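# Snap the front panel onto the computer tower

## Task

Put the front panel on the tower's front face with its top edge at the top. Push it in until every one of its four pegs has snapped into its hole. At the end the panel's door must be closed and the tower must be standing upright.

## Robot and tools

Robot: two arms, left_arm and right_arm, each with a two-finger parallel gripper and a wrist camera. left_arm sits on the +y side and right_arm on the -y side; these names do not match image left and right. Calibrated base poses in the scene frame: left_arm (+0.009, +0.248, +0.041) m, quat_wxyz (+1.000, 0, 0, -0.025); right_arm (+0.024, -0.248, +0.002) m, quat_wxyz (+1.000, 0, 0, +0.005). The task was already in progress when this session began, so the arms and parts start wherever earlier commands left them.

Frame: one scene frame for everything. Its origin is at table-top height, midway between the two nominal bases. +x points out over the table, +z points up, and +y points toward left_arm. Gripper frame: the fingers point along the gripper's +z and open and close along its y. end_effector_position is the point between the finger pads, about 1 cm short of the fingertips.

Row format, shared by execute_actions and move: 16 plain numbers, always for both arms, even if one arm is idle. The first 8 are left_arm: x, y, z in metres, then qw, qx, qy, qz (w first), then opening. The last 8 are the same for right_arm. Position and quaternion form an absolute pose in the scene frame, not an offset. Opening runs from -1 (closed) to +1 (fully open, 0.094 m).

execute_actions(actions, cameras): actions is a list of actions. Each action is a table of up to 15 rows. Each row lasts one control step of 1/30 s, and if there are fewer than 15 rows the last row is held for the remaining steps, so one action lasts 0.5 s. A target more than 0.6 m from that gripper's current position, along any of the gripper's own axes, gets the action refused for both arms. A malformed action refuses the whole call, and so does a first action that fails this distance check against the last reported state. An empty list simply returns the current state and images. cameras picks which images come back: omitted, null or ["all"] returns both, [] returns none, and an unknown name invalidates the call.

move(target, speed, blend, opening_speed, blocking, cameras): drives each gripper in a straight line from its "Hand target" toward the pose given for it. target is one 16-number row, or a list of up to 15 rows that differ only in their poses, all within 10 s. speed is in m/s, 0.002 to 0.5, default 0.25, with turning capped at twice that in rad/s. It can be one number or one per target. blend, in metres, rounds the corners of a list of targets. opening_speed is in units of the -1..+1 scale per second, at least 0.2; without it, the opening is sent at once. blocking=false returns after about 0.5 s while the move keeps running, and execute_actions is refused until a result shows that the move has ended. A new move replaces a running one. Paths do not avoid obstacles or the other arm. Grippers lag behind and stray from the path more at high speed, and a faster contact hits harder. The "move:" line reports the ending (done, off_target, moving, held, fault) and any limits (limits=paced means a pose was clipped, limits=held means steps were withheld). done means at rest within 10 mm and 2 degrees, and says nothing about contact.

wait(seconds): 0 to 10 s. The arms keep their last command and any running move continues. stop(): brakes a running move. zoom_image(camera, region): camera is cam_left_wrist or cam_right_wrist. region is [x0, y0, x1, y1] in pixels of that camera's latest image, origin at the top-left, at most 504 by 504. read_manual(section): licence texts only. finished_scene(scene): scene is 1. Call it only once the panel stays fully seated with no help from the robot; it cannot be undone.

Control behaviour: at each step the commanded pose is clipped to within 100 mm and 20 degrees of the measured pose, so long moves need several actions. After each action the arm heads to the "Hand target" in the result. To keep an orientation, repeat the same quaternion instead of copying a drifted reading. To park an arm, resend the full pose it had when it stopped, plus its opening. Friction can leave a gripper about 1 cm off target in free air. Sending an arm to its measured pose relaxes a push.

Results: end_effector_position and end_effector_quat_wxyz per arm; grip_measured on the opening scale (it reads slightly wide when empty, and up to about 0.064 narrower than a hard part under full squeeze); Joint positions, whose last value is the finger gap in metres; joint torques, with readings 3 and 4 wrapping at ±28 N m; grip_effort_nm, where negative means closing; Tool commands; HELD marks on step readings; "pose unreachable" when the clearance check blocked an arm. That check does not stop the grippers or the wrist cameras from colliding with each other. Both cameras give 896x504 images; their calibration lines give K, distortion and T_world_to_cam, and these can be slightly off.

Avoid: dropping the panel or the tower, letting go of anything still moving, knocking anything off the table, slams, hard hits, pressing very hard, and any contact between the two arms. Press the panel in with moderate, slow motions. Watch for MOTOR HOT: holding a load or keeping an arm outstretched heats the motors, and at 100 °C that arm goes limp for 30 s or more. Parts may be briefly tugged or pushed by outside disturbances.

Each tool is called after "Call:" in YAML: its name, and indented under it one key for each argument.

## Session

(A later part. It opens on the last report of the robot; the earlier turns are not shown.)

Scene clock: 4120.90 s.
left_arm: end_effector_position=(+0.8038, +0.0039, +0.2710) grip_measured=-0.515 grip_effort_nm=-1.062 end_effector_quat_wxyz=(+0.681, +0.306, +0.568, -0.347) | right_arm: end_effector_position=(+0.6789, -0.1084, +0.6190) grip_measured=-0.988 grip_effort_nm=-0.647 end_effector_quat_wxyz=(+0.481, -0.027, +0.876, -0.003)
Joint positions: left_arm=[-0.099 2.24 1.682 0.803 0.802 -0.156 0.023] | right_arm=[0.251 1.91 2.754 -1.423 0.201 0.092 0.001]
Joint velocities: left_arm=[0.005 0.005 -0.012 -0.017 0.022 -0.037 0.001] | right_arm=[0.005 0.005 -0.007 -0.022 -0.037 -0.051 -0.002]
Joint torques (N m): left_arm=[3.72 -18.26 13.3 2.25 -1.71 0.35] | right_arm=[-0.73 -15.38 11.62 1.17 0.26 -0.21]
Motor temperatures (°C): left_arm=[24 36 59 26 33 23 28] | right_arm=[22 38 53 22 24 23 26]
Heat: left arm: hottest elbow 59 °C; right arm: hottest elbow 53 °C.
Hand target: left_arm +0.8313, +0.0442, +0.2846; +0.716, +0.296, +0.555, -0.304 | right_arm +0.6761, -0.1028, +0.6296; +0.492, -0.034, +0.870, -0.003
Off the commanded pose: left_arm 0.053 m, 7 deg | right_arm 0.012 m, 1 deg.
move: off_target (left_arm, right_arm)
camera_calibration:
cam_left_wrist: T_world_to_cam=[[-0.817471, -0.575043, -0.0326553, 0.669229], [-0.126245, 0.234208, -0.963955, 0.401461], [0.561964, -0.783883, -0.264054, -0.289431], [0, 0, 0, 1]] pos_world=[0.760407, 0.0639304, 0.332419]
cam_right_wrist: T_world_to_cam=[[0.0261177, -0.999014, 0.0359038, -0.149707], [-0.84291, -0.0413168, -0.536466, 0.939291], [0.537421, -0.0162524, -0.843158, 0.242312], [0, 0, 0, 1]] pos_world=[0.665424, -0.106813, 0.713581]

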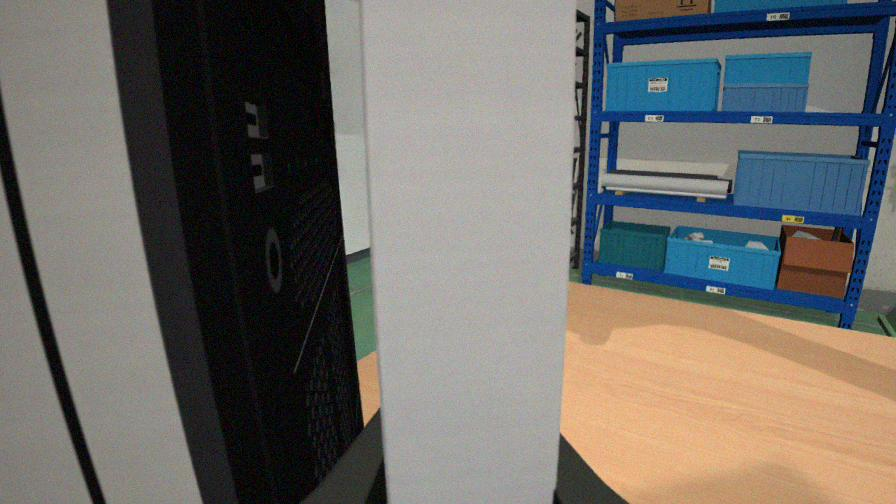

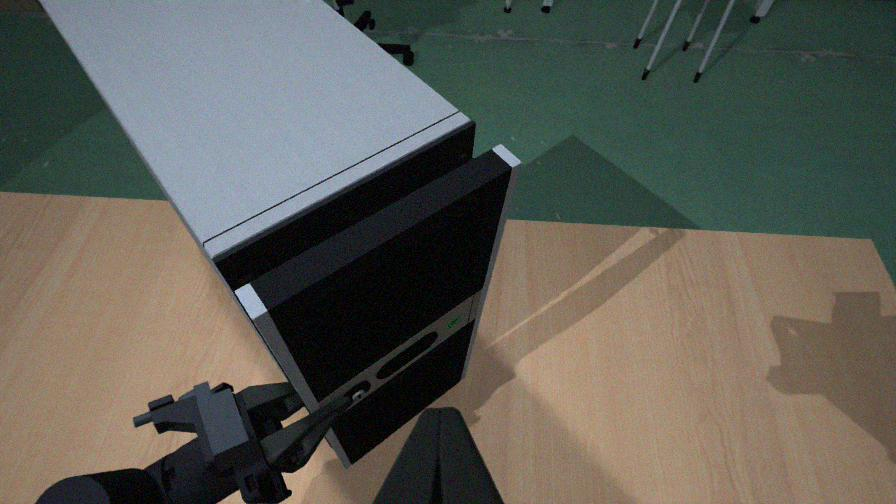

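Call:
move:
  target:
    - [0.8360,0.052,0.2900,0.7162,0.2960,0.5540,-0.3040,-1,0.66,-0.17,0.52,0.3124,0.3224,0.64,0.6227,-1]
    - [0.8360,0.052,0.2900,0.7162,0.2960,0.5540,-0.3040,-1,0.76,-0.105,0.465,0.3124,0.3224,0.64,0.6227,-1]
    - [0.8360,0.052,0.2900,0.7162,0.2960,0.5540,-0.3040,-1,0.825,-0.040,0.463,0.3124,0.3224,0.64,0.6227,-1]
    - [0.8360,0.052,0.2900,0.7162,0.2960,0.5540,-0.3040,-1,0.855,0.015,0.463,0.3124,0.3224,0.64,0.6227,-1]
  speed: [0.25,0.25,0.06,0.04]

Scene clock: 4144.03 s.
left_arm: end_effector_position=(+0.8111, +0.0057, +0.2777) grip_measured=-0.515 grip_effort_nm=-1.057 end_effector_quat_wxyz=(+0.670, +0.269, +0.584, -0.371) | right_arm: end_effector_position=(+0.8391, -0.0479, +0.4471) grip_measured=-0.988 grip_effort_nm=-0.642 end_effector_quat_wxyz=(+0.318, +0.354, +0.640, +0.603)
Joint positions: left_arm=[-0.1 2.24 1.7 0.784 0.773 -0.247 0.023] | right_arm=[0.146 1.948 1.963 -0.093 -0.422 1.559 0.001]
Joint velocities: left_arm=[-0.015 -0.005 0.002 -0.007 0.022 -0.081 0.001] | right_arm=[0.005 0.005 0.002 0.012 -0.051 -0.022 -0.001]
Joint torques (N m): left_arm=[4.84 -19.02 11.85 2.96 -0.02 1.12] | right_arm=[3.43 -15.91 19.49 2.3 0.74 0.02]
Motor temperatures (°C): left_arm=[24 36 59 26 33 23 28] | right_arm=[22 38 52 22 24 23 26]
Heat: left arm: hottest elbow 59 °C; right arm: hottest elbow 52 °C.
Hand target: left_arm +0.8315, +0.0528, +0.2896; +0.716, +0.293, +0.556, -0.305 | right_arm +0.8441, +0.0131, +0.4586; +0.312, +0.326, +0.636, +0.626
Off the commanded pose: left_arm 0.054 m, 10 deg | right_arm 0.067 m, 4 deg.
move: off_target (left_arm, right_arm)
camera_calibration:
cam_left_wrist: T_world_to_cam=[[-0.809559, -0.583656, 0.0629315, 0.643598], [-0.201223, 0.175191, -0.963752, 0.469501], [0.551475, -0.792877, -0.259273, -0.283155], [0, 0, 0, 1]] pos_world=[0.771658, 0.0688813, 0.338565]
cam_right_wrist: T_world_to_cam=[[-0.0876268, -0.0268522, -0.995791, 0.516001], [-0.848109, 0.526364, 0.0604374, 0.749263], [0.522526, 0.849835, -0.0688972, -0.279867], [0, 0, 0, 1]] pos_world=[0.826909, -0.142688, 0.449264]

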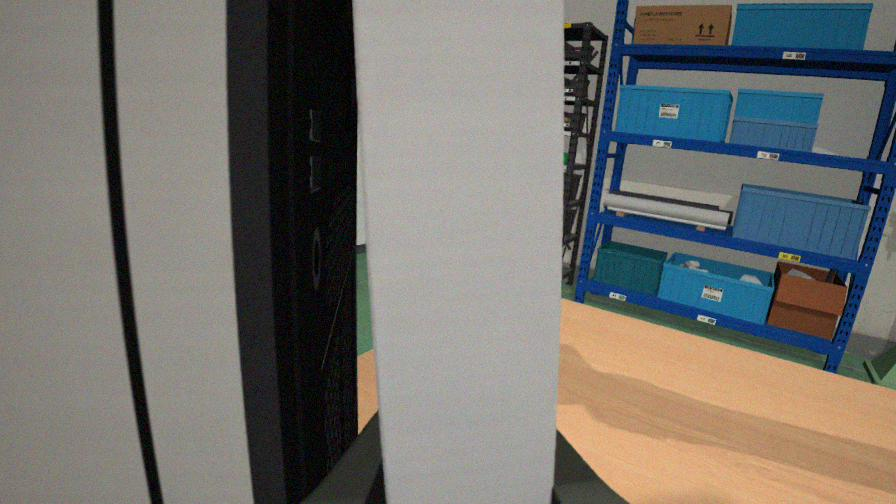

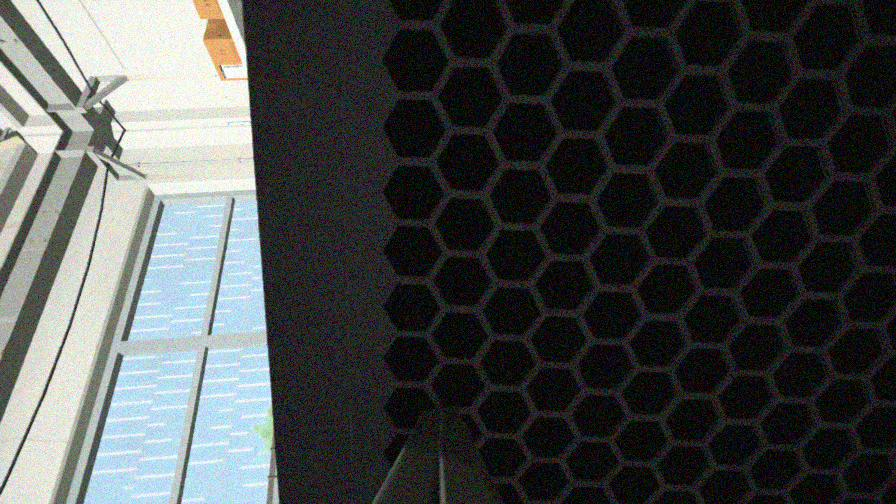

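Call:
move:
  target:
    - [0.8500,0.064,0.2900,0.7162,0.2960,0.5540,-0.3040,-1,0.90,0.035,0.463,0.3124,0.3224,0.64,0.6227,-1]
  speed: 0.12

Scene clock: 4158.10 s.
left_arm: end_effector_position=(+0.8301, +0.0105, +0.2893) grip_measured=-0.514 grip_effort_nm=-1.062 end_effector_quat_wxyz=(+0.671, +0.258, +0.583, -0.378) | right_arm: end_effector_position=(+0.8739, -0.0539, +0.4633) grip_measured=-0.988 grip_effort_nm=-0.642 end_effector_quat_wxyz=(+0.324, +0.361, +0.637, +0.599)
Joint positions: left_arm=[-0.091 2.272 1.784 0.751 0.772 -0.282 0.023] | right_arm=[0.135 2.059 2.182 -0.202 -0.413 1.559 0.001]
Joint velocities: left_arm=[0.005 0.005 0.012 0.007 -0.007 -0.095 0] | right_arm=[-0.005 0.005 -0.007 -0.007 -0.051 -0.051 0]
Joint torques (N m): left_arm=[5.6 -19.25 10.69 3.21 0.72 1.35] | right_arm=[5.54 -16.09 19.63 2.99 0.61 -0.06]
Motor temperatures (°C): left_arm=[24 35 56 26 32 24 28] | right_arm=[22 37 59 22 24 23 26]
Heat: left arm: hottest elbow 56 °C; right arm: hottest elbow 59 °C.
Hand target: left_arm +0.8467, +0.0645, +0.2895; +0.716, +0.292, +0.556, -0.306 | right_arm +0.8779, +0.0296, +0.4579; +0.312, +0.323, +0.639, +0.624
Off the commanded pose: left_arm 0.057 m, 11 deg | right_arm 0.093 m, 5 deg.
move: off_target (left_arm, right_arm)
camera_calibration:
cam_left_wrist: T_world_to_cam=[[-0.806774, -0.584886, 0.0838134, 0.652697], [-0.210493, 0.151962, -0.965712, 0.49219], [0.552095, -0.796753, -0.245714, -0.291204], [0, 0, 0, 1]] pos_world=[0.790953, 0.0749412, 0.349057]
cam_right_wrist: T_world_to_cam=[[-0.0891879, -0.0259136, -0.995678, 0.536386], [-0.83704, 0.543751, 0.0608262, 0.772093], [0.539824, 0.838847, -0.0701867, -0.306978], [0, 0, 0, 1]] pos_world=[0.859826, -0.148419, 0.465558]

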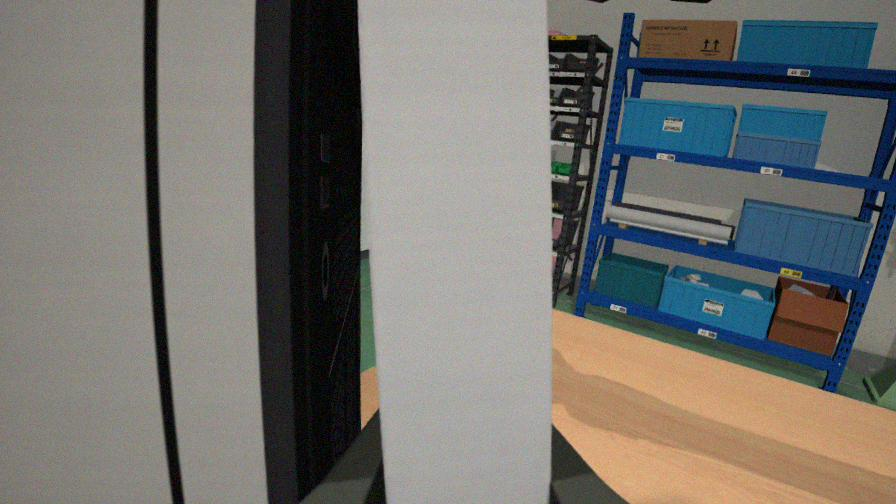

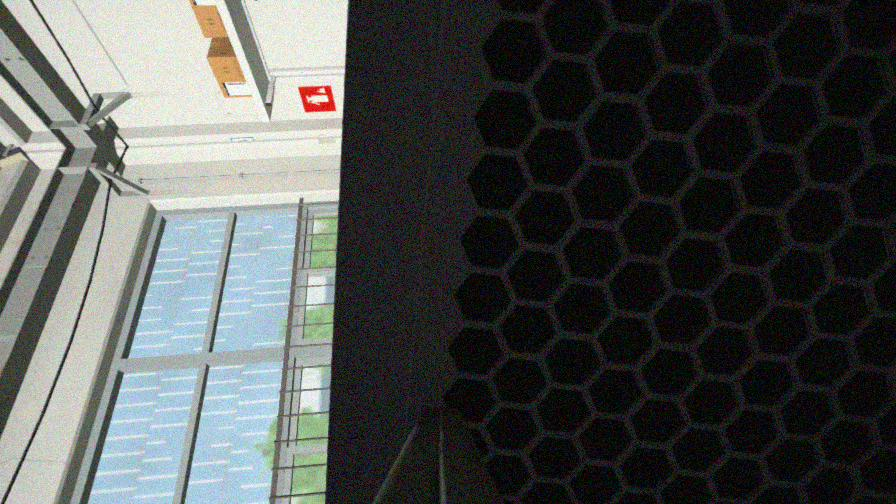

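Call:
move:
  target:
    - [0.8500,0.064,0.2900,0.7162,0.2960,0.5540,-0.3040,-1,0.74,-0.11,0.50,0.3124,0.3224,0.64,0.6227,-1]
    - [0.8500,0.064,0.2900,0.7162,0.2960,0.5540,-0.3040,-1,0.6784,-0.1012,0.6290,0.490,-0.030,0.871,0,-1]

Call:
zoom_image:
  camera: "cam_right_wrist"
  region: [150, 100, 550, 400]

Scene clock: 4179.40 s.
left_arm: end_effector_position=(+0.8266, +0.0116, +0.2864) grip_measured=-0.514 grip_effort_nm=-1.077 end_effector_quat_wxyz=(+0.668, +0.265, +0.581, -0.381) | right_arm: end_effector_position=(+0.6787, -0.1082, +0.6188) grip_measured=-0.988 grip_effort_nm=-0.637 end_effector_quat_wxyz=(+0.481, -0.027, +0.876, -0.003)
Joint positions: left_arm=[-0.087 2.272 1.776 0.762 0.793 -0.282 0.023] | right_arm=[0.251 1.906 2.745 -1.418 0.201 0.093 0.001]
Joint velocities: left_arm=[-0.005 0.005 0.012 -0.022 -0.007 0.051 -0.001] | right_arm=[0.005 -0.005 -0.002 0.017 -0.022 0.007 0.001]
Joint torques (N m): left_arm=[5.42 -19.43 10.95 2.88 -0.12 1.34] | right_arm=[-0.44 -15.5 11.6 0.9 0.27 -0.15]
Motor temperatures (°C): left_arm=[25 36 53 26 31 25 28] | right_arm=[22 37 62 22 24 23 26]
Heat: left arm: hottest elbow 53 °C; right arm: hottest elbow 62 °C.
Hand target: left_arm +0.8456, +0.0643, +0.2898; +0.715, +0.293, +0.556, -0.307 | right_arm +0.6759, -0.1026, +0.6296; +0.492, -0.034, +0.870, -0.003
Off the commanded pose: left_arm 0.057 m, 11 deg | right_arm 0.012 m, 1 deg.
move: off_target (left_arm, right_arm)
camera_calibration:
cam_left_wrist: T_world_to_cam=[[-0.81657, -0.572025, 0.0774697, 0.660534], [-0.203993, 0.160411, -0.965741, 0.482993], [0.540001, -0.804398, -0.247676, -0.278397], [0, 0, 0, 1]] pos_world=[0.788234, 0.0764229, 0.346323]
cam_right_wrist: T_world_to_cam=[[0.0260773, -0.999041, 0.0351713, -0.149009], [-0.842721, -0.0408948, -0.536795, 0.939141], [0.537718, -0.0156414, -0.84298, 0.242016], [0, 0, 0, 1]] pos_world=[0.665184, -0.106674, 0.713381]

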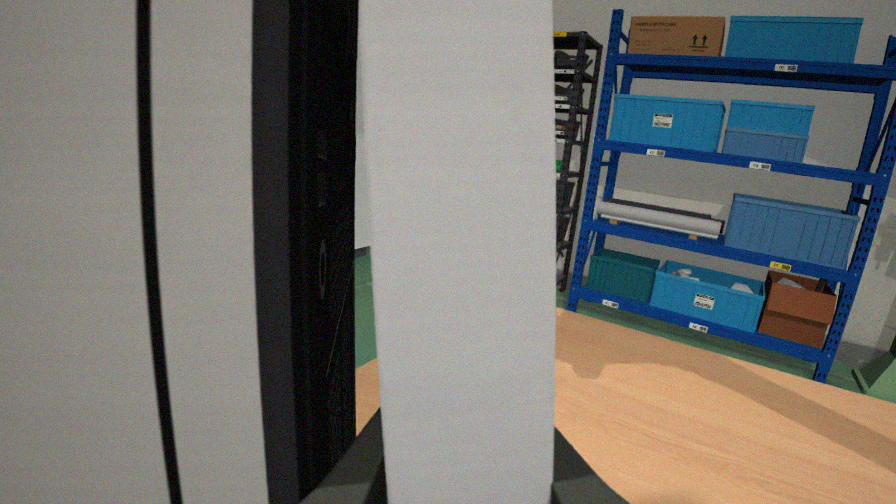

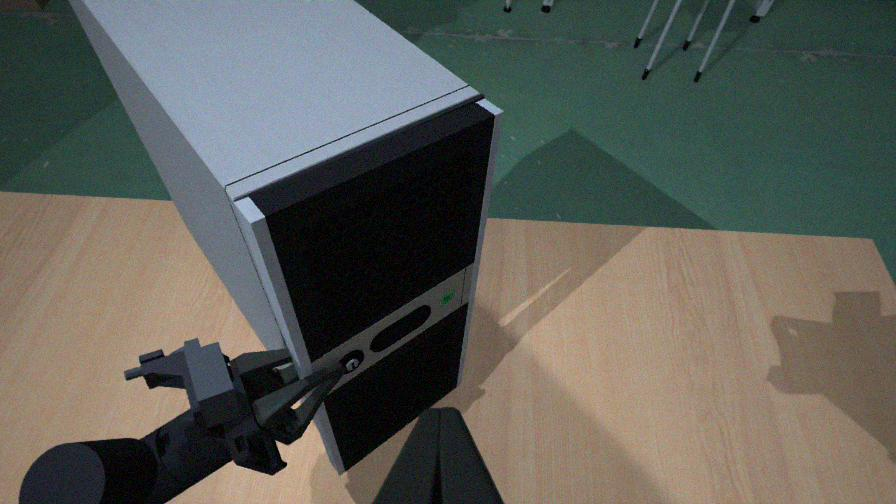

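Scaled by 1.260 from the camera's 896x504 image, which has a finer 1280x720 frame.

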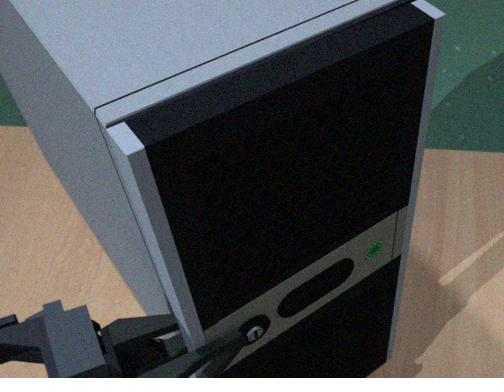

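Call:
move:
  target: [0.8350,0.03,0.2500,0.7162,0.2960,0.5540,-0.3040,-1,0.6784,-0.1012,0.6290,0.490,-0.030,0.871,0,-1]
  speed: 0.05

Call:
zoom_image:
  camera: "cam_right_wrist"
  region: [150, 50, 550, 350]

Scene clock: 4194.00 s.
left_arm: end_effector_position=(+0.8176, +0.0147, +0.2795) grip_measured=-0.514 grip_effort_nm=-1.067 end_effector_quat_wxyz=(+0.688, +0.266, +0.565, -0.370) | right_arm: end_effector_position=(+0.6811, -0.1076, +0.6181) grip_measured=-0.988 grip_effort_nm=-0.647 end_effector_quat_wxyz=(+0.480, -0.027, +0.877, -0.003)
Joint positions: left_arm=[-0.088 2.272 1.727 0.856 0.77 -0.275 0.023] | right_arm=[0.251 1.928 2.782 -1.436 0.201 0.093 0.001]
Joint velocities: left_arm=[-0.005 -0.005 -0.002 0.007 -0.051 0.022 0] | right_arm=[-0.024 -0.005 0.007 0.002 -0.007 -0.022 -0.001]
Joint torques (N m): left_arm=[1.49 -16.79 9.81 2.45 -0.98 1.4] | right_arm=[-0.79 -15.68 11.47 0.95 0.22 -0.07]
Motor temperatures (°C): left_arm=[25 38 53 26 30 25 28] | right_arm=[22 38 61 22 24 23 26]
Heat: left arm: hottest elbow 53 °C; right arm: hottest elbow 61 °C.
Hand target: left_arm +0.8314, +0.0307, +0.2503; +0.715, +0.294, +0.555, -0.308 | right_arm +0.6781, -0.1014, +0.6284; +0.491, -0.030, +0.870, +0.000
Off the commanded pose: left_arm 0.038 m, 9 deg | right_arm 0.013 m, 1 deg.
move: off_target (left_arm, right_arm)
camera_calibration:
cam_left_wrist: T_world_to_cam=[[-0.806862, -0.589227, 0.0422579, 0.657626], [-0.15927, 0.148096, -0.976064, 0.440531], [0.568865, -0.794279, -0.21334, -0.306139], [0, 0, 0, 1]] pos_world=[0.774928, 0.0790901, 0.336885]
cam_right_wrist: T_world_to_cam=[[0.0261556, -0.99902, 0.0357064, -0.148793], [-0.843906, -0.0412128, -0.534906, 0.940381], [0.535853, -0.016142, -0.844157, 0.242098], [0, 0, 0, 1]] pos_world=[0.667756, -0.105984, 0.712697]

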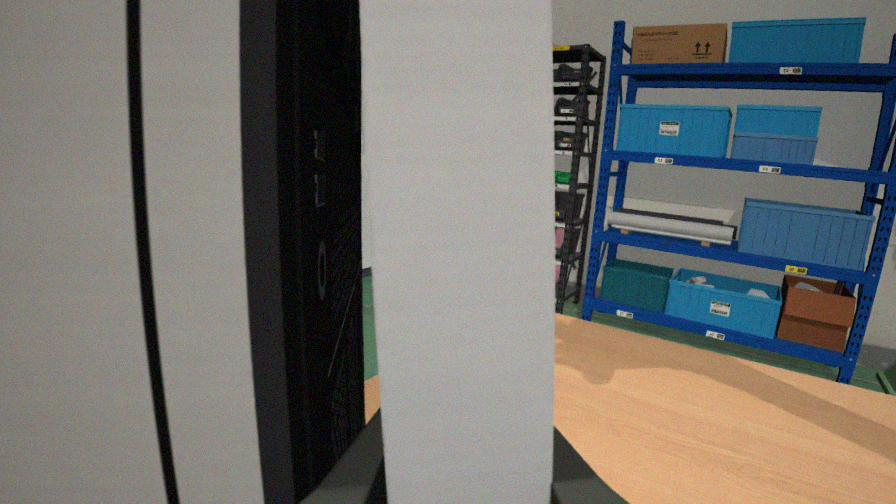

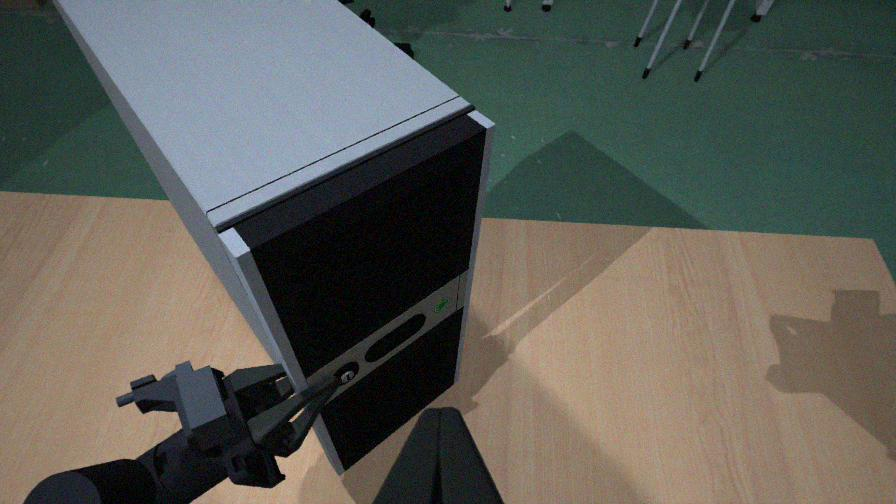

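Scaled by 1.260 from the camera's 896x504 image, which has a finer 1280x720 frame.

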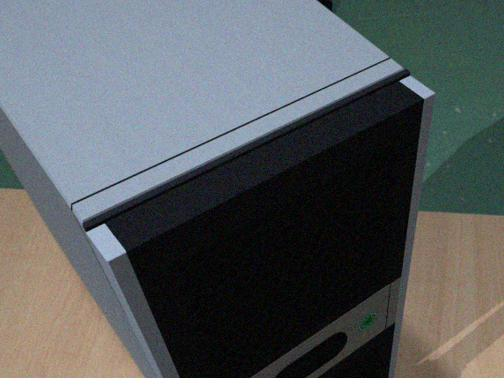

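Call:
move:
  target: [0.8200,0.02,0.2200,0.7162,0.2960,0.5540,-0.3040,-1,0.6784,-0.1012,0.6290,0.490,-0.030,0.871,0,-1]
  speed: 0.05

Call:
zoom_image:
  camera: "cam_right_wrist"
  region: [150, 50, 550, 350]

Scene clock: 4200.37 s.
left_arm: end_effector_position=(+0.8008, +0.0096, +0.2651) grip_measured=-0.515 grip_effort_nm=-1.062 end_effector_quat_wxyz=(+0.713, +0.297, +0.537, -0.340) | right_arm: end_effector_position=(+0.6811, -0.1076, +0.6174) grip_measured=-0.988 grip_effort_nm=-0.642 end_effector_quat_wxyz=(+0.479, -0.027, +0.877, -0.004)
Joint positions: left_arm=[-0.097 2.277 1.668 0.962 0.772 -0.192 0.023] | right_arm=[0.251 1.928 2.782 -1.438 0.201 0.093 0.001]
Joint velocities: left_arm=[0.005 -0.015 0.007 0.002 -0.037 -0.007 -0.001] | right_arm=[0.005 -0.005 -0.012 -0.007 -0.066 -0.022 0]
Joint torques (N m): left_arm=[1.14 -16.03 8.62 1.18 -1.69 0.78] | right_arm=[-0.79 -16.56 11.69 1.06 0.26 -0.1]
Motor temperatures (°C): left_arm=[25 37 53 26 30 26 28] | right_arm=[22 37 59 22 24 23 26]
Heat: left arm: hottest elbow 53 °C; right arm: hottest elbow 59 °C.
Hand target: left_arm +0.8144, +0.0214, +0.2200; +0.715, +0.297, +0.554, -0.305 | right_arm +0.6780, -0.1014, +0.6284; +0.491, -0.030, +0.871, +0.000
Off the commanded pose: left_arm 0.050 m, 5 deg | right_arm 0.014 m, 2 deg.
move: off_target (left_arm, right_arm)
camera_calibration:
cam_left_wrist: T_world_to_cam=[[-0.800042, -0.596062, -0.0681392, 0.66553], [-0.0567298, 0.188228, -0.980486, 0.34322], [0.597256, -0.780564, -0.184405, -0.334225], [0, 0, 0, 1]] pos_world=[0.751541, 0.0712094, 0.320239]
cam_right_wrist: T_world_to_cam=[[0.0262351, -0.998999, 0.0362413, -0.149137], [-0.845086, -0.0415297, -0.533015, 0.939651], [0.533986, -0.0166433, -0.845329, 0.243413], [0, 0, 0, 1]] pos_world=[0.66802, -0.105913, 0.712017]

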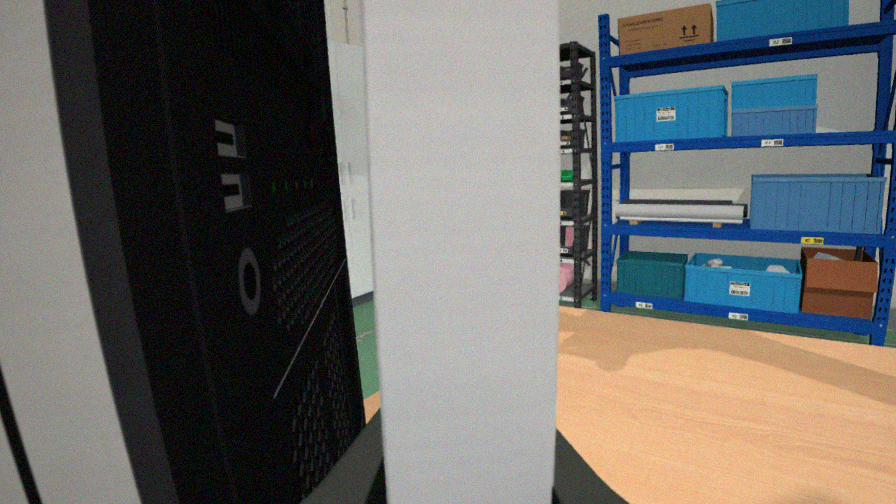

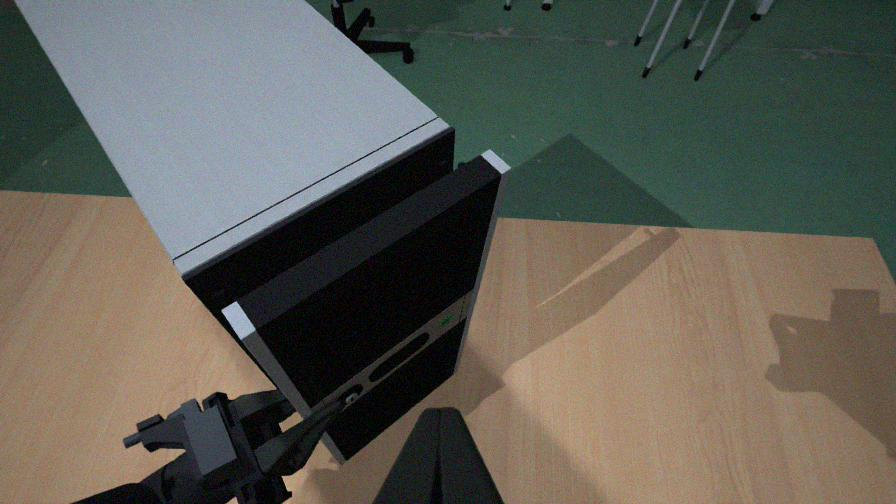

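Scaled by 1.260 from the camera's 896x504 image, which has a finer 1280x720 frame.

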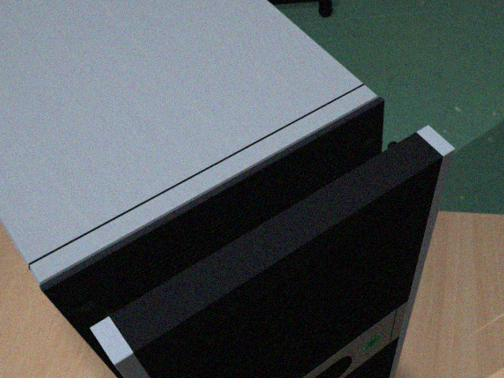

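Call:
move:
  target: [0.8360,0.040,0.2750,0.7100,0.2780,0.5630,-0.3190,-1,0.6784,-0.1012,0.6290,0.490,-0.030,0.871,0,-1]
  speed: 0.05

Call:
zoom_image:
  camera: "cam_right_wrist"
  region: [150, 50, 550, 350]

Scene clock: 4213.93 s.
left_arm: end_effector_position=(+0.8071, +0.0087, +0.2690) grip_measured=-0.515 grip_effort_nm=-1.057 end_effector_quat_wxyz=(+0.697, +0.295, +0.555, -0.344) | right_arm: end_effector_position=(+0.6811, -0.1076, +0.6174) grip_measured=-0.988 grip_effort_nm=-0.647 end_effector_quat_wxyz=(+0.479, -0.027, +0.877, -0.004)
Joint positions: left_arm=[-0.096 2.263 1.687 0.874 0.779 -0.182 0.023] | right_arm=[0.251 1.928 2.782 -1.438 0.201 0.093 0.001]
Joint velocities: left_arm=[0.015 -0.015 0.007 -0.017 0.051 0.11 0] | right_arm=[-0.005 -0.005 -0.007 0.002 -0.066 0.007 -0.001]
Joint torques (N m): left_arm=[3.37 -19.14 12.15 0.4 -1.37 0.14] | right_arm=[-0.73 -16.32 11.69 1.07 0.23 -0.07]
Motor temperatures (°C): left_arm=[24 37 52 26 31 25 28] | right_arm=[22 37 56 22 24 23 26]
Heat: left arm: hottest elbow 52 °C; right arm: hottest elbow 56 °C.
Hand target: left_arm +0.8313, +0.0417, +0.2745; +0.710, +0.278, +0.563, -0.319 | right_arm +0.6779, -0.1015, +0.6288; +0.492, -0.030, +0.870, +0.000
Off the commanded pose: left_arm 0.043 m, 4 deg | right_arm 0.014 m, 2 deg.
move: off_target (left_arm, right_arm)
camera_calibration:
cam_left_wrist: T_world_to_cam=[[-0.804561, -0.592476, -0.0406567, 0.666563], [-0.101257, 0.204316, -0.973654, 0.381497], [0.585174, -0.779247, -0.224377, -0.317494], [0, 0, 0, 1]] pos_world=[0.760708, 0.0695704, 0.327308]
cam_right_wrist: T_world_to_cam=[[0.0262351, -0.998999, 0.0362413, -0.149137], [-0.845086, -0.0415297, -0.533015, 0.939651], [0.533986, -0.0166433, -0.845329, 0.243413], [0, 0, 0, 1]] pos_world=[0.66802, -0.105913, 0.712017]

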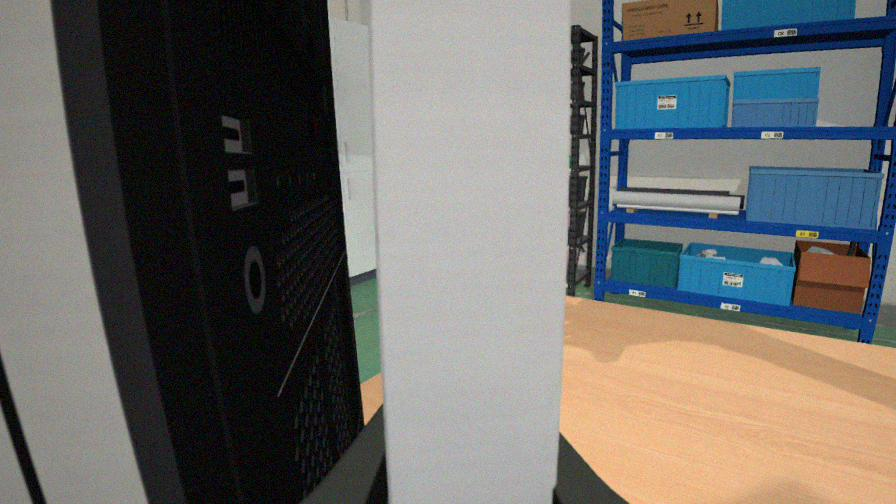

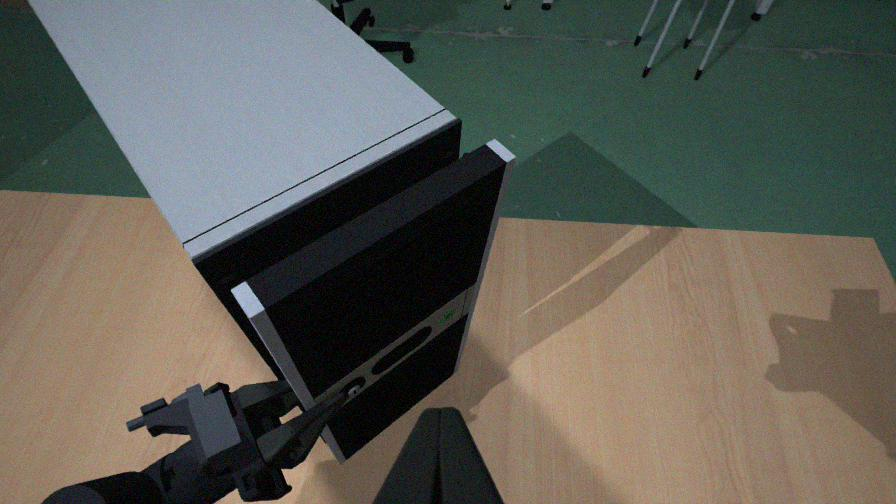

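Scaled by 1.260 from the camera's 896x504 image, which has a finer 1280x720 frame.

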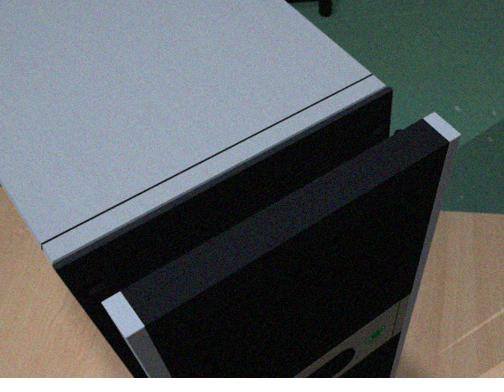

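Call:
move:
  target: [0.8380,0.040,0.2700,0.7024,0.2572,0.5732,-0.3361,-1,0.6784,-0.1012,0.6290,0.490,-0.030,0.871,0,-1]
  speed: 0.05

Call:
zoom_image:
  camera: "cam_right_wrist"
  region: [150, 50, 550, 350]

Scene clock: 4220.97 s.
left_arm: end_effector_position=(+0.8078, +0.0089, +0.2692) grip_measured=-0.516 grip_effort_nm=-1.067 end_effector_quat_wxyz=(+0.697, +0.291, +0.557, -0.346) | right_arm: end_effector_position=(+0.6811, -0.1076, +0.6174) grip_measured=-0.988 grip_effort_nm=-0.642 end_effector_quat_wxyz=(+0.479, -0.027, +0.877, -0.004)
Joint positions: left_arm=[-0.096 2.263 1.688 0.873 0.774 -0.19 0.023] | right_arm=[0.251 1.928 2.782 -1.438 0.201 0.093 0.001]
Joint velocities: left_arm=[-0.015 0.005 0.007 0.012 -0.095 0.007 0] | right_arm=[0.005 -0.005 -0.007 -0.012 -0.051 -0.007 0]
Joint torques (N m): left_arm=[3.14 -18.49 11.88 0.66 -1.8 -0.27] | right_arm=[-0.26 -15.97 11.7 1.03 0.26 -0.03]
Motor temperatures (°C): left_arm=[24 38 52 26 31 24 28] | right_arm=[22 37 55 22 24 23 26]
Heat: left arm: hottest elbow 52 °C; right arm: hottest elbow 55 °C.
Hand target: left_arm +0.8329, +0.0421, +0.2694; +0.702, +0.257, +0.573, -0.336 | right_arm +0.6780, -0.1014, +0.6285; +0.491, -0.030, +0.870, +0.000
Off the commanded pose: left_arm 0.043 m, 5 deg | right_arm 0.014 m, 2 deg.
move: off_target (left_arm, right_arm)
camera_calibration:
cam_left_wrist: T_world_to_cam=[[-0.803219, -0.594849, -0.0315338, 0.663703], [-0.108552, 0.198217, -0.974129, 0.387818], [0.58571, -0.779015, -0.223783, -0.31827], [0, 0, 0, 1]] pos_world=[0.761611, 0.069994, 0.32749]
cam_right_wrist: T_world_to_cam=[[0.0262351, -0.998999, 0.0362413, -0.149137], [-0.845086, -0.0415297, -0.533015, 0.939651], [0.533986, -0.0166433, -0.845329, 0.243413], [0, 0, 0, 1]] pos_world=[0.66802, -0.105913, 0.712017]

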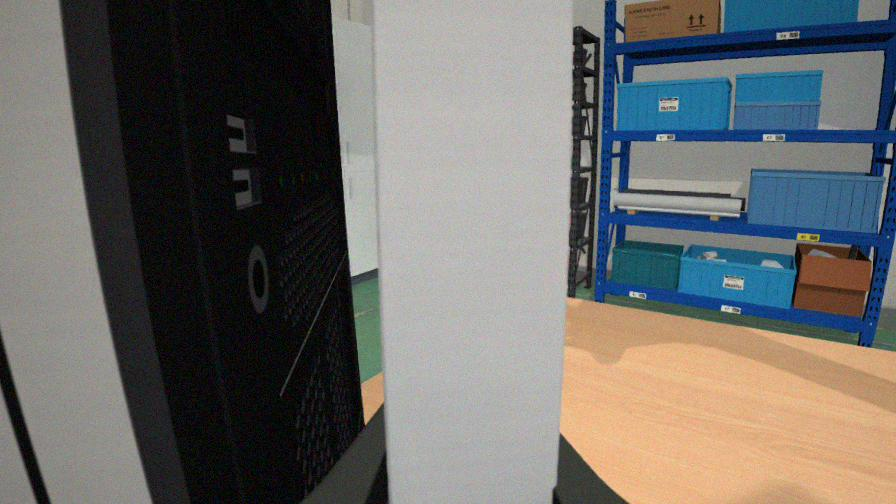

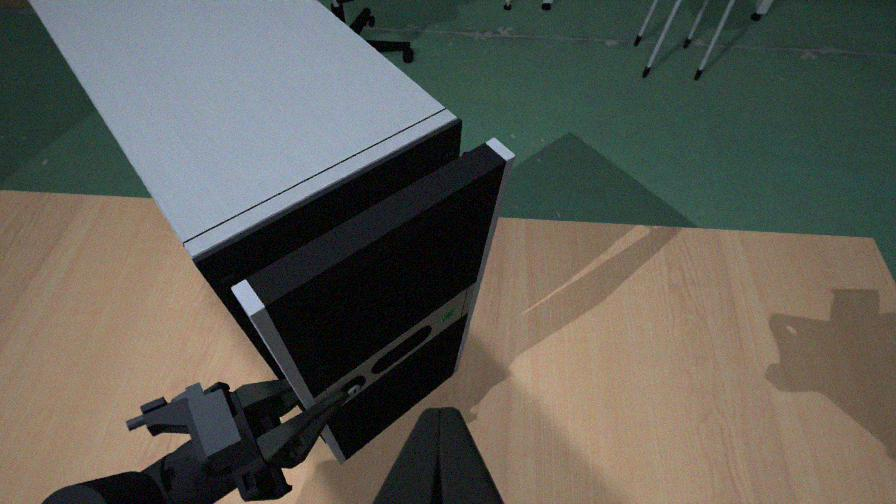

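Scaled by 1.260 from the camera's 896x504 image, which has a finer 1280x720 frame.

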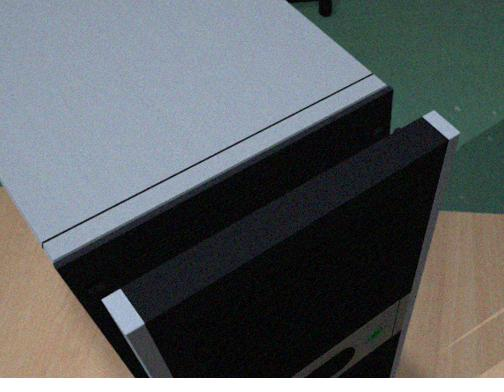

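Call:
move:
  target:
    - [0.838,0.040,0.262,0.681,0.207,0.594,-0.3746,-1,0.66,-0.17,0.52,0.3124,0.3224,0.64,0.6227,-1]
    - [0.838,0.040,0.262,0.681,0.207,0.594,-0.3746,-1,0.75,-0.105,0.435,0.3124,0.3224,0.64,0.6227,-1]
    - [0.838,0.040,0.262,0.681,0.207,0.594,-0.3746,-1,0.83,-0.035,0.435,0.3124,0.3224,0.64,0.6227,-1]
  speed: [0.2,0.2,0.06]

Call:
move:
  target: [0.838,0.040,0.255,0.681,0.207,0.594,-0.3746,-1,0.87,0.005,0.435,0.3124,0.3224,0.64,0.6227,-1]
  speed: 0.06

Scene clock: 4265.47 s.
left_arm: end_effector_position=(+0.8109, +0.0065, +0.2698) grip_measured=-0.516 grip_effort_nm=-1.072 end_effector_quat_wxyz=(+0.690, +0.261, +0.570, -0.362) | right_arm: end_effector_position=(+0.8224, -0.0474, +0.4122) grip_measured=-0.988 grip_effort_nm=-0.642 end_effector_quat_wxyz=(+0.308, +0.337, +0.644, +0.613)
Joint positions: left_arm=[-0.104 2.262 1.687 0.867 0.737 -0.253 0.023] | right_arm=[0.141 1.913 1.811 0.037 -0.47 1.558 0.001]
Joint velocities: left_arm=[-0.005 -0.005 0.007 -0.012 0.007 -0.007 0] | right_arm=[-0.005 -0.024 -0.002 0.002 0.066 0.007 0]
Joint torques (N m): left_arm=[3.19 -18.73 10.67 0.99 -1.63 -0.83] | right_arm=[-0.44 -18.55 16.55 1.25 0.1 0.01]
Motor temperatures (°C): left_arm=[24 38 52 26 32 24 28] | right_arm=[22 37 53 22 24 23 26]
Heat: left arm: hottest elbow 52 °C; right arm: hottest elbow 53 °C.
Hand target: left_arm +0.8333, +0.0414, +0.2617; +0.682, +0.208, +0.594, -0.373 | right_arm +0.8292, -0.0345, +0.4332; +0.312, +0.326, +0.636, +0.626
Off the commanded pose: left_arm 0.044 m, 7 deg | right_arm 0.027 m, 2 deg.
move: off_target (left_arm, right_arm)
camera_calibration:
cam_left_wrist: T_world_to_cam=[[-0.794289, -0.60608, 0.042097, 0.63777], [-0.166417, 0.150407, -0.974517, 0.436505], [0.584303, -0.781054, -0.220329, -0.321683], [0, 0, 0, 1]] pos_world=[0.767176, 0.069634, 0.327657]
cam_right_wrist: T_world_to_cam=[[-0.0744313, -0.0252978, -0.996905, 0.469538], [-0.870634, 0.489113, 0.0525917, 0.756937], [0.486268, 0.871854, -0.0584304, -0.247451], [0, 0, 0, 1]] pos_world=[0.814291, -0.142608, 0.413817]

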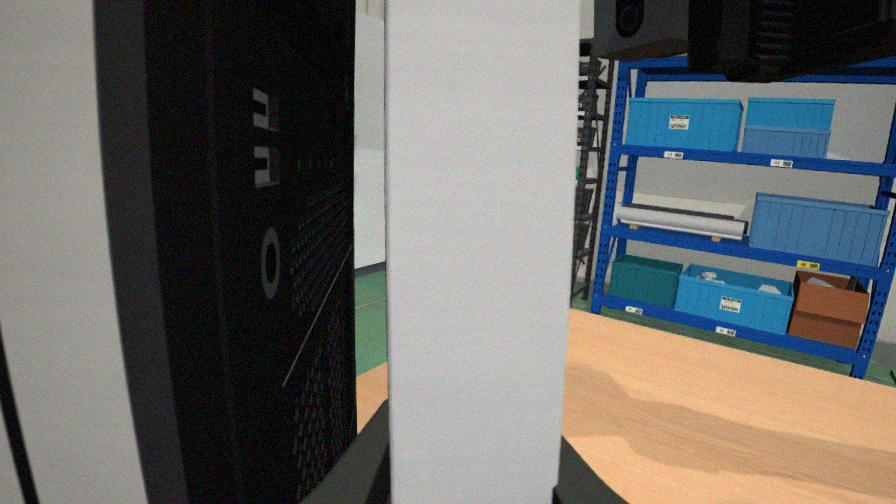

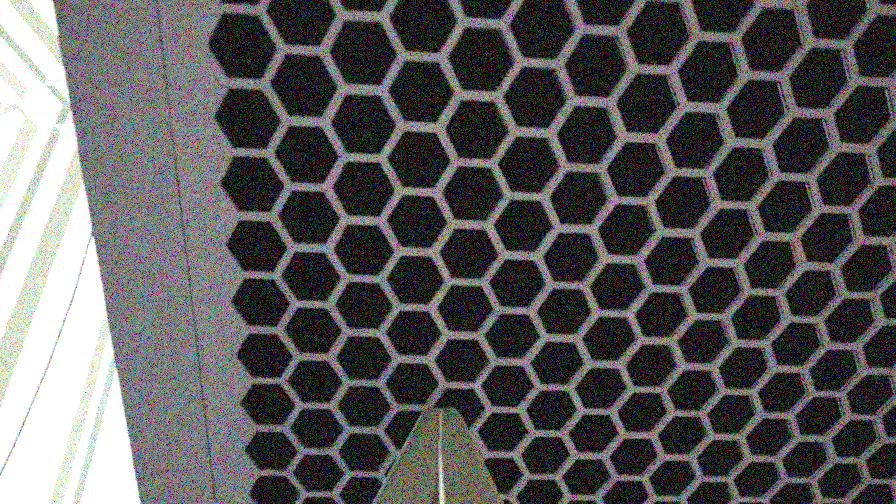

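Scene clock: 4267.07 s.
left_arm: end_effector_position=(+0.8208, +0.0072, +0.2849) grip_measured=-0.516 grip_effort_nm=-1.072 end_effector_quat_wxyz=(+0.694, +0.233, +0.573, -0.369) | right_arm: end_effector_position=(+0.8514, -0.0559, +0.4168) grip_measured=-0.988 grip_effort_nm=-0.637 end_effector_quat_wxyz=(+0.313, +0.357, +0.643, +0.601)
Joint positions: left_arm=[-0.109 2.262 1.719 0.854 0.692 -0.305 0.023] | right_arm=[0.131 1.984 1.948 -0.056 -0.44 1.558 0.001]
Joint velocities: left_arm=[0.005 -0.005 0.002 -0.017 0.007 -0.007 0] | right_arm=[-0.005 0.005 0.002 0.007 0.081 0.051 0]
Joint torques (N m): left_arm=[3.6 -17.67 9.06 1.83 0.3 -0.38] | right_arm=[3.55 -16.32 19.95 2.4 0.44 -0.08]
Motor temperatures (°C): left_arm=[24 38 52 26 32 24 28] | right_arm=[22 37 53 22 24 23 26]
Heat: left arm: hottest elbow 52 °C; right arm: hottest elbow 53 °C.
Hand target: left_arm +0.8350, +0.0408, +0.2551; +0.681, +0.206, +0.594, -0.374 | right_arm +0.8577, +0.0020, +0.4323; +0.312, +0.323, +0.640, +0.624
Off the commanded pose: left_arm 0.048 m, 4 deg | right_arm 0.066 m, 5 deg.
move: off_target (left_arm, right_arm)
camera_calibration:
cam_left_wrist: T_world_to_cam=[[-0.776227, -0.623997, 0.0899972, 0.617072], [-0.192927, 0.0992005, -0.976186, 0.47535], [0.60021, -0.775104, -0.197388, -0.343124], [0, 0, 0, 1]] pos_world=[0.776641, 0.0719397, 0.340767]
cam_right_wrist: T_world_to_cam=[[-0.101075, -0.0279976, -0.994485, 0.497572], [-0.848796, 0.523861, 0.0715194, 0.761583], [0.518969, 0.851343, -0.0767134, -0.275266], [0, 0, 0, 1]] pos_world=[0.839575, -0.150687, 0.419243]

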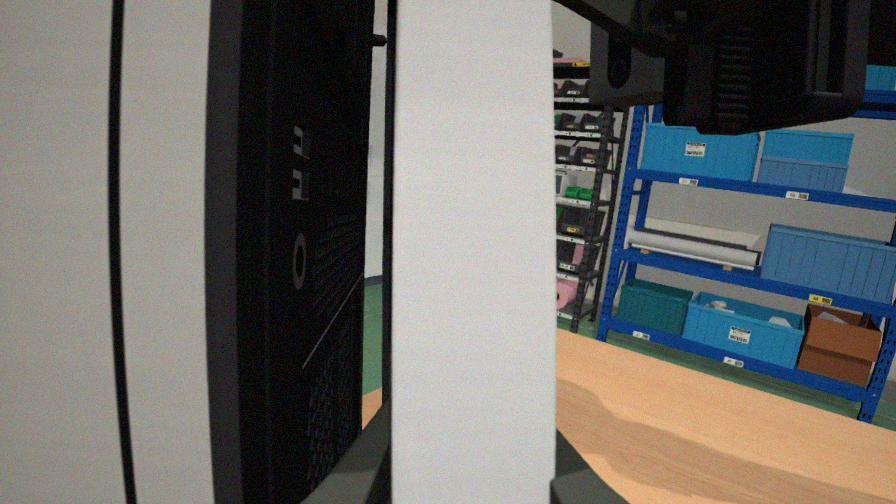

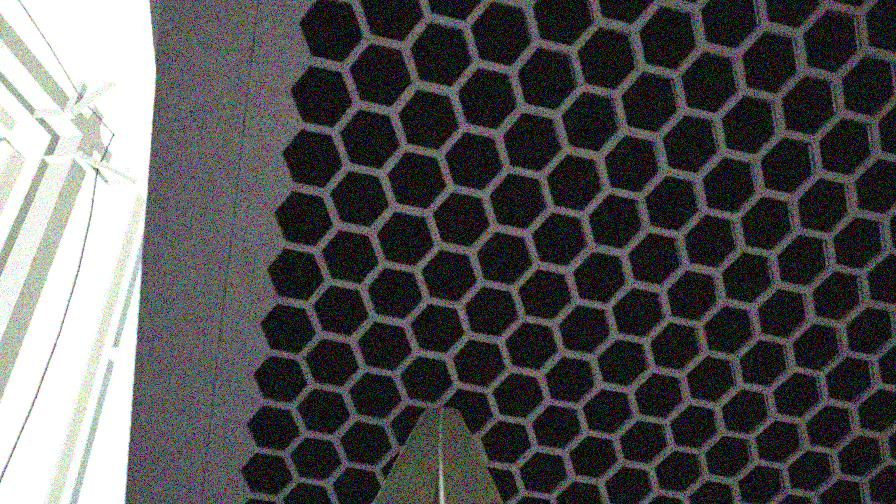

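Call:
zoom_image:
  camera: "cam_left_wrist"
  region: [300, 0, 460, 100]

Call:
zoom_image:
  camera: "cam_left_wrist"
  region: [200, 0, 480, 440]

Scaled by 3.150 from the camera's 896x504 image, which has a finer 1280x720 frame.

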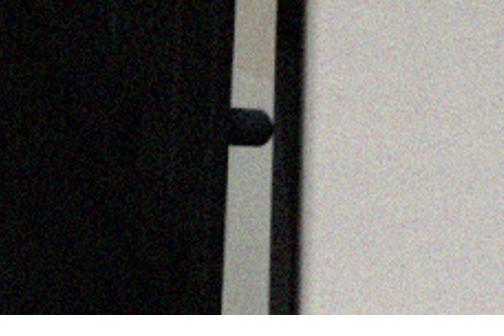

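Scaled by 1.145 from the camera's 896x504 image, which has a finer 1280x720 frame.

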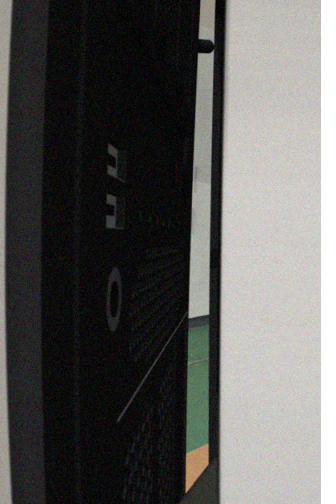

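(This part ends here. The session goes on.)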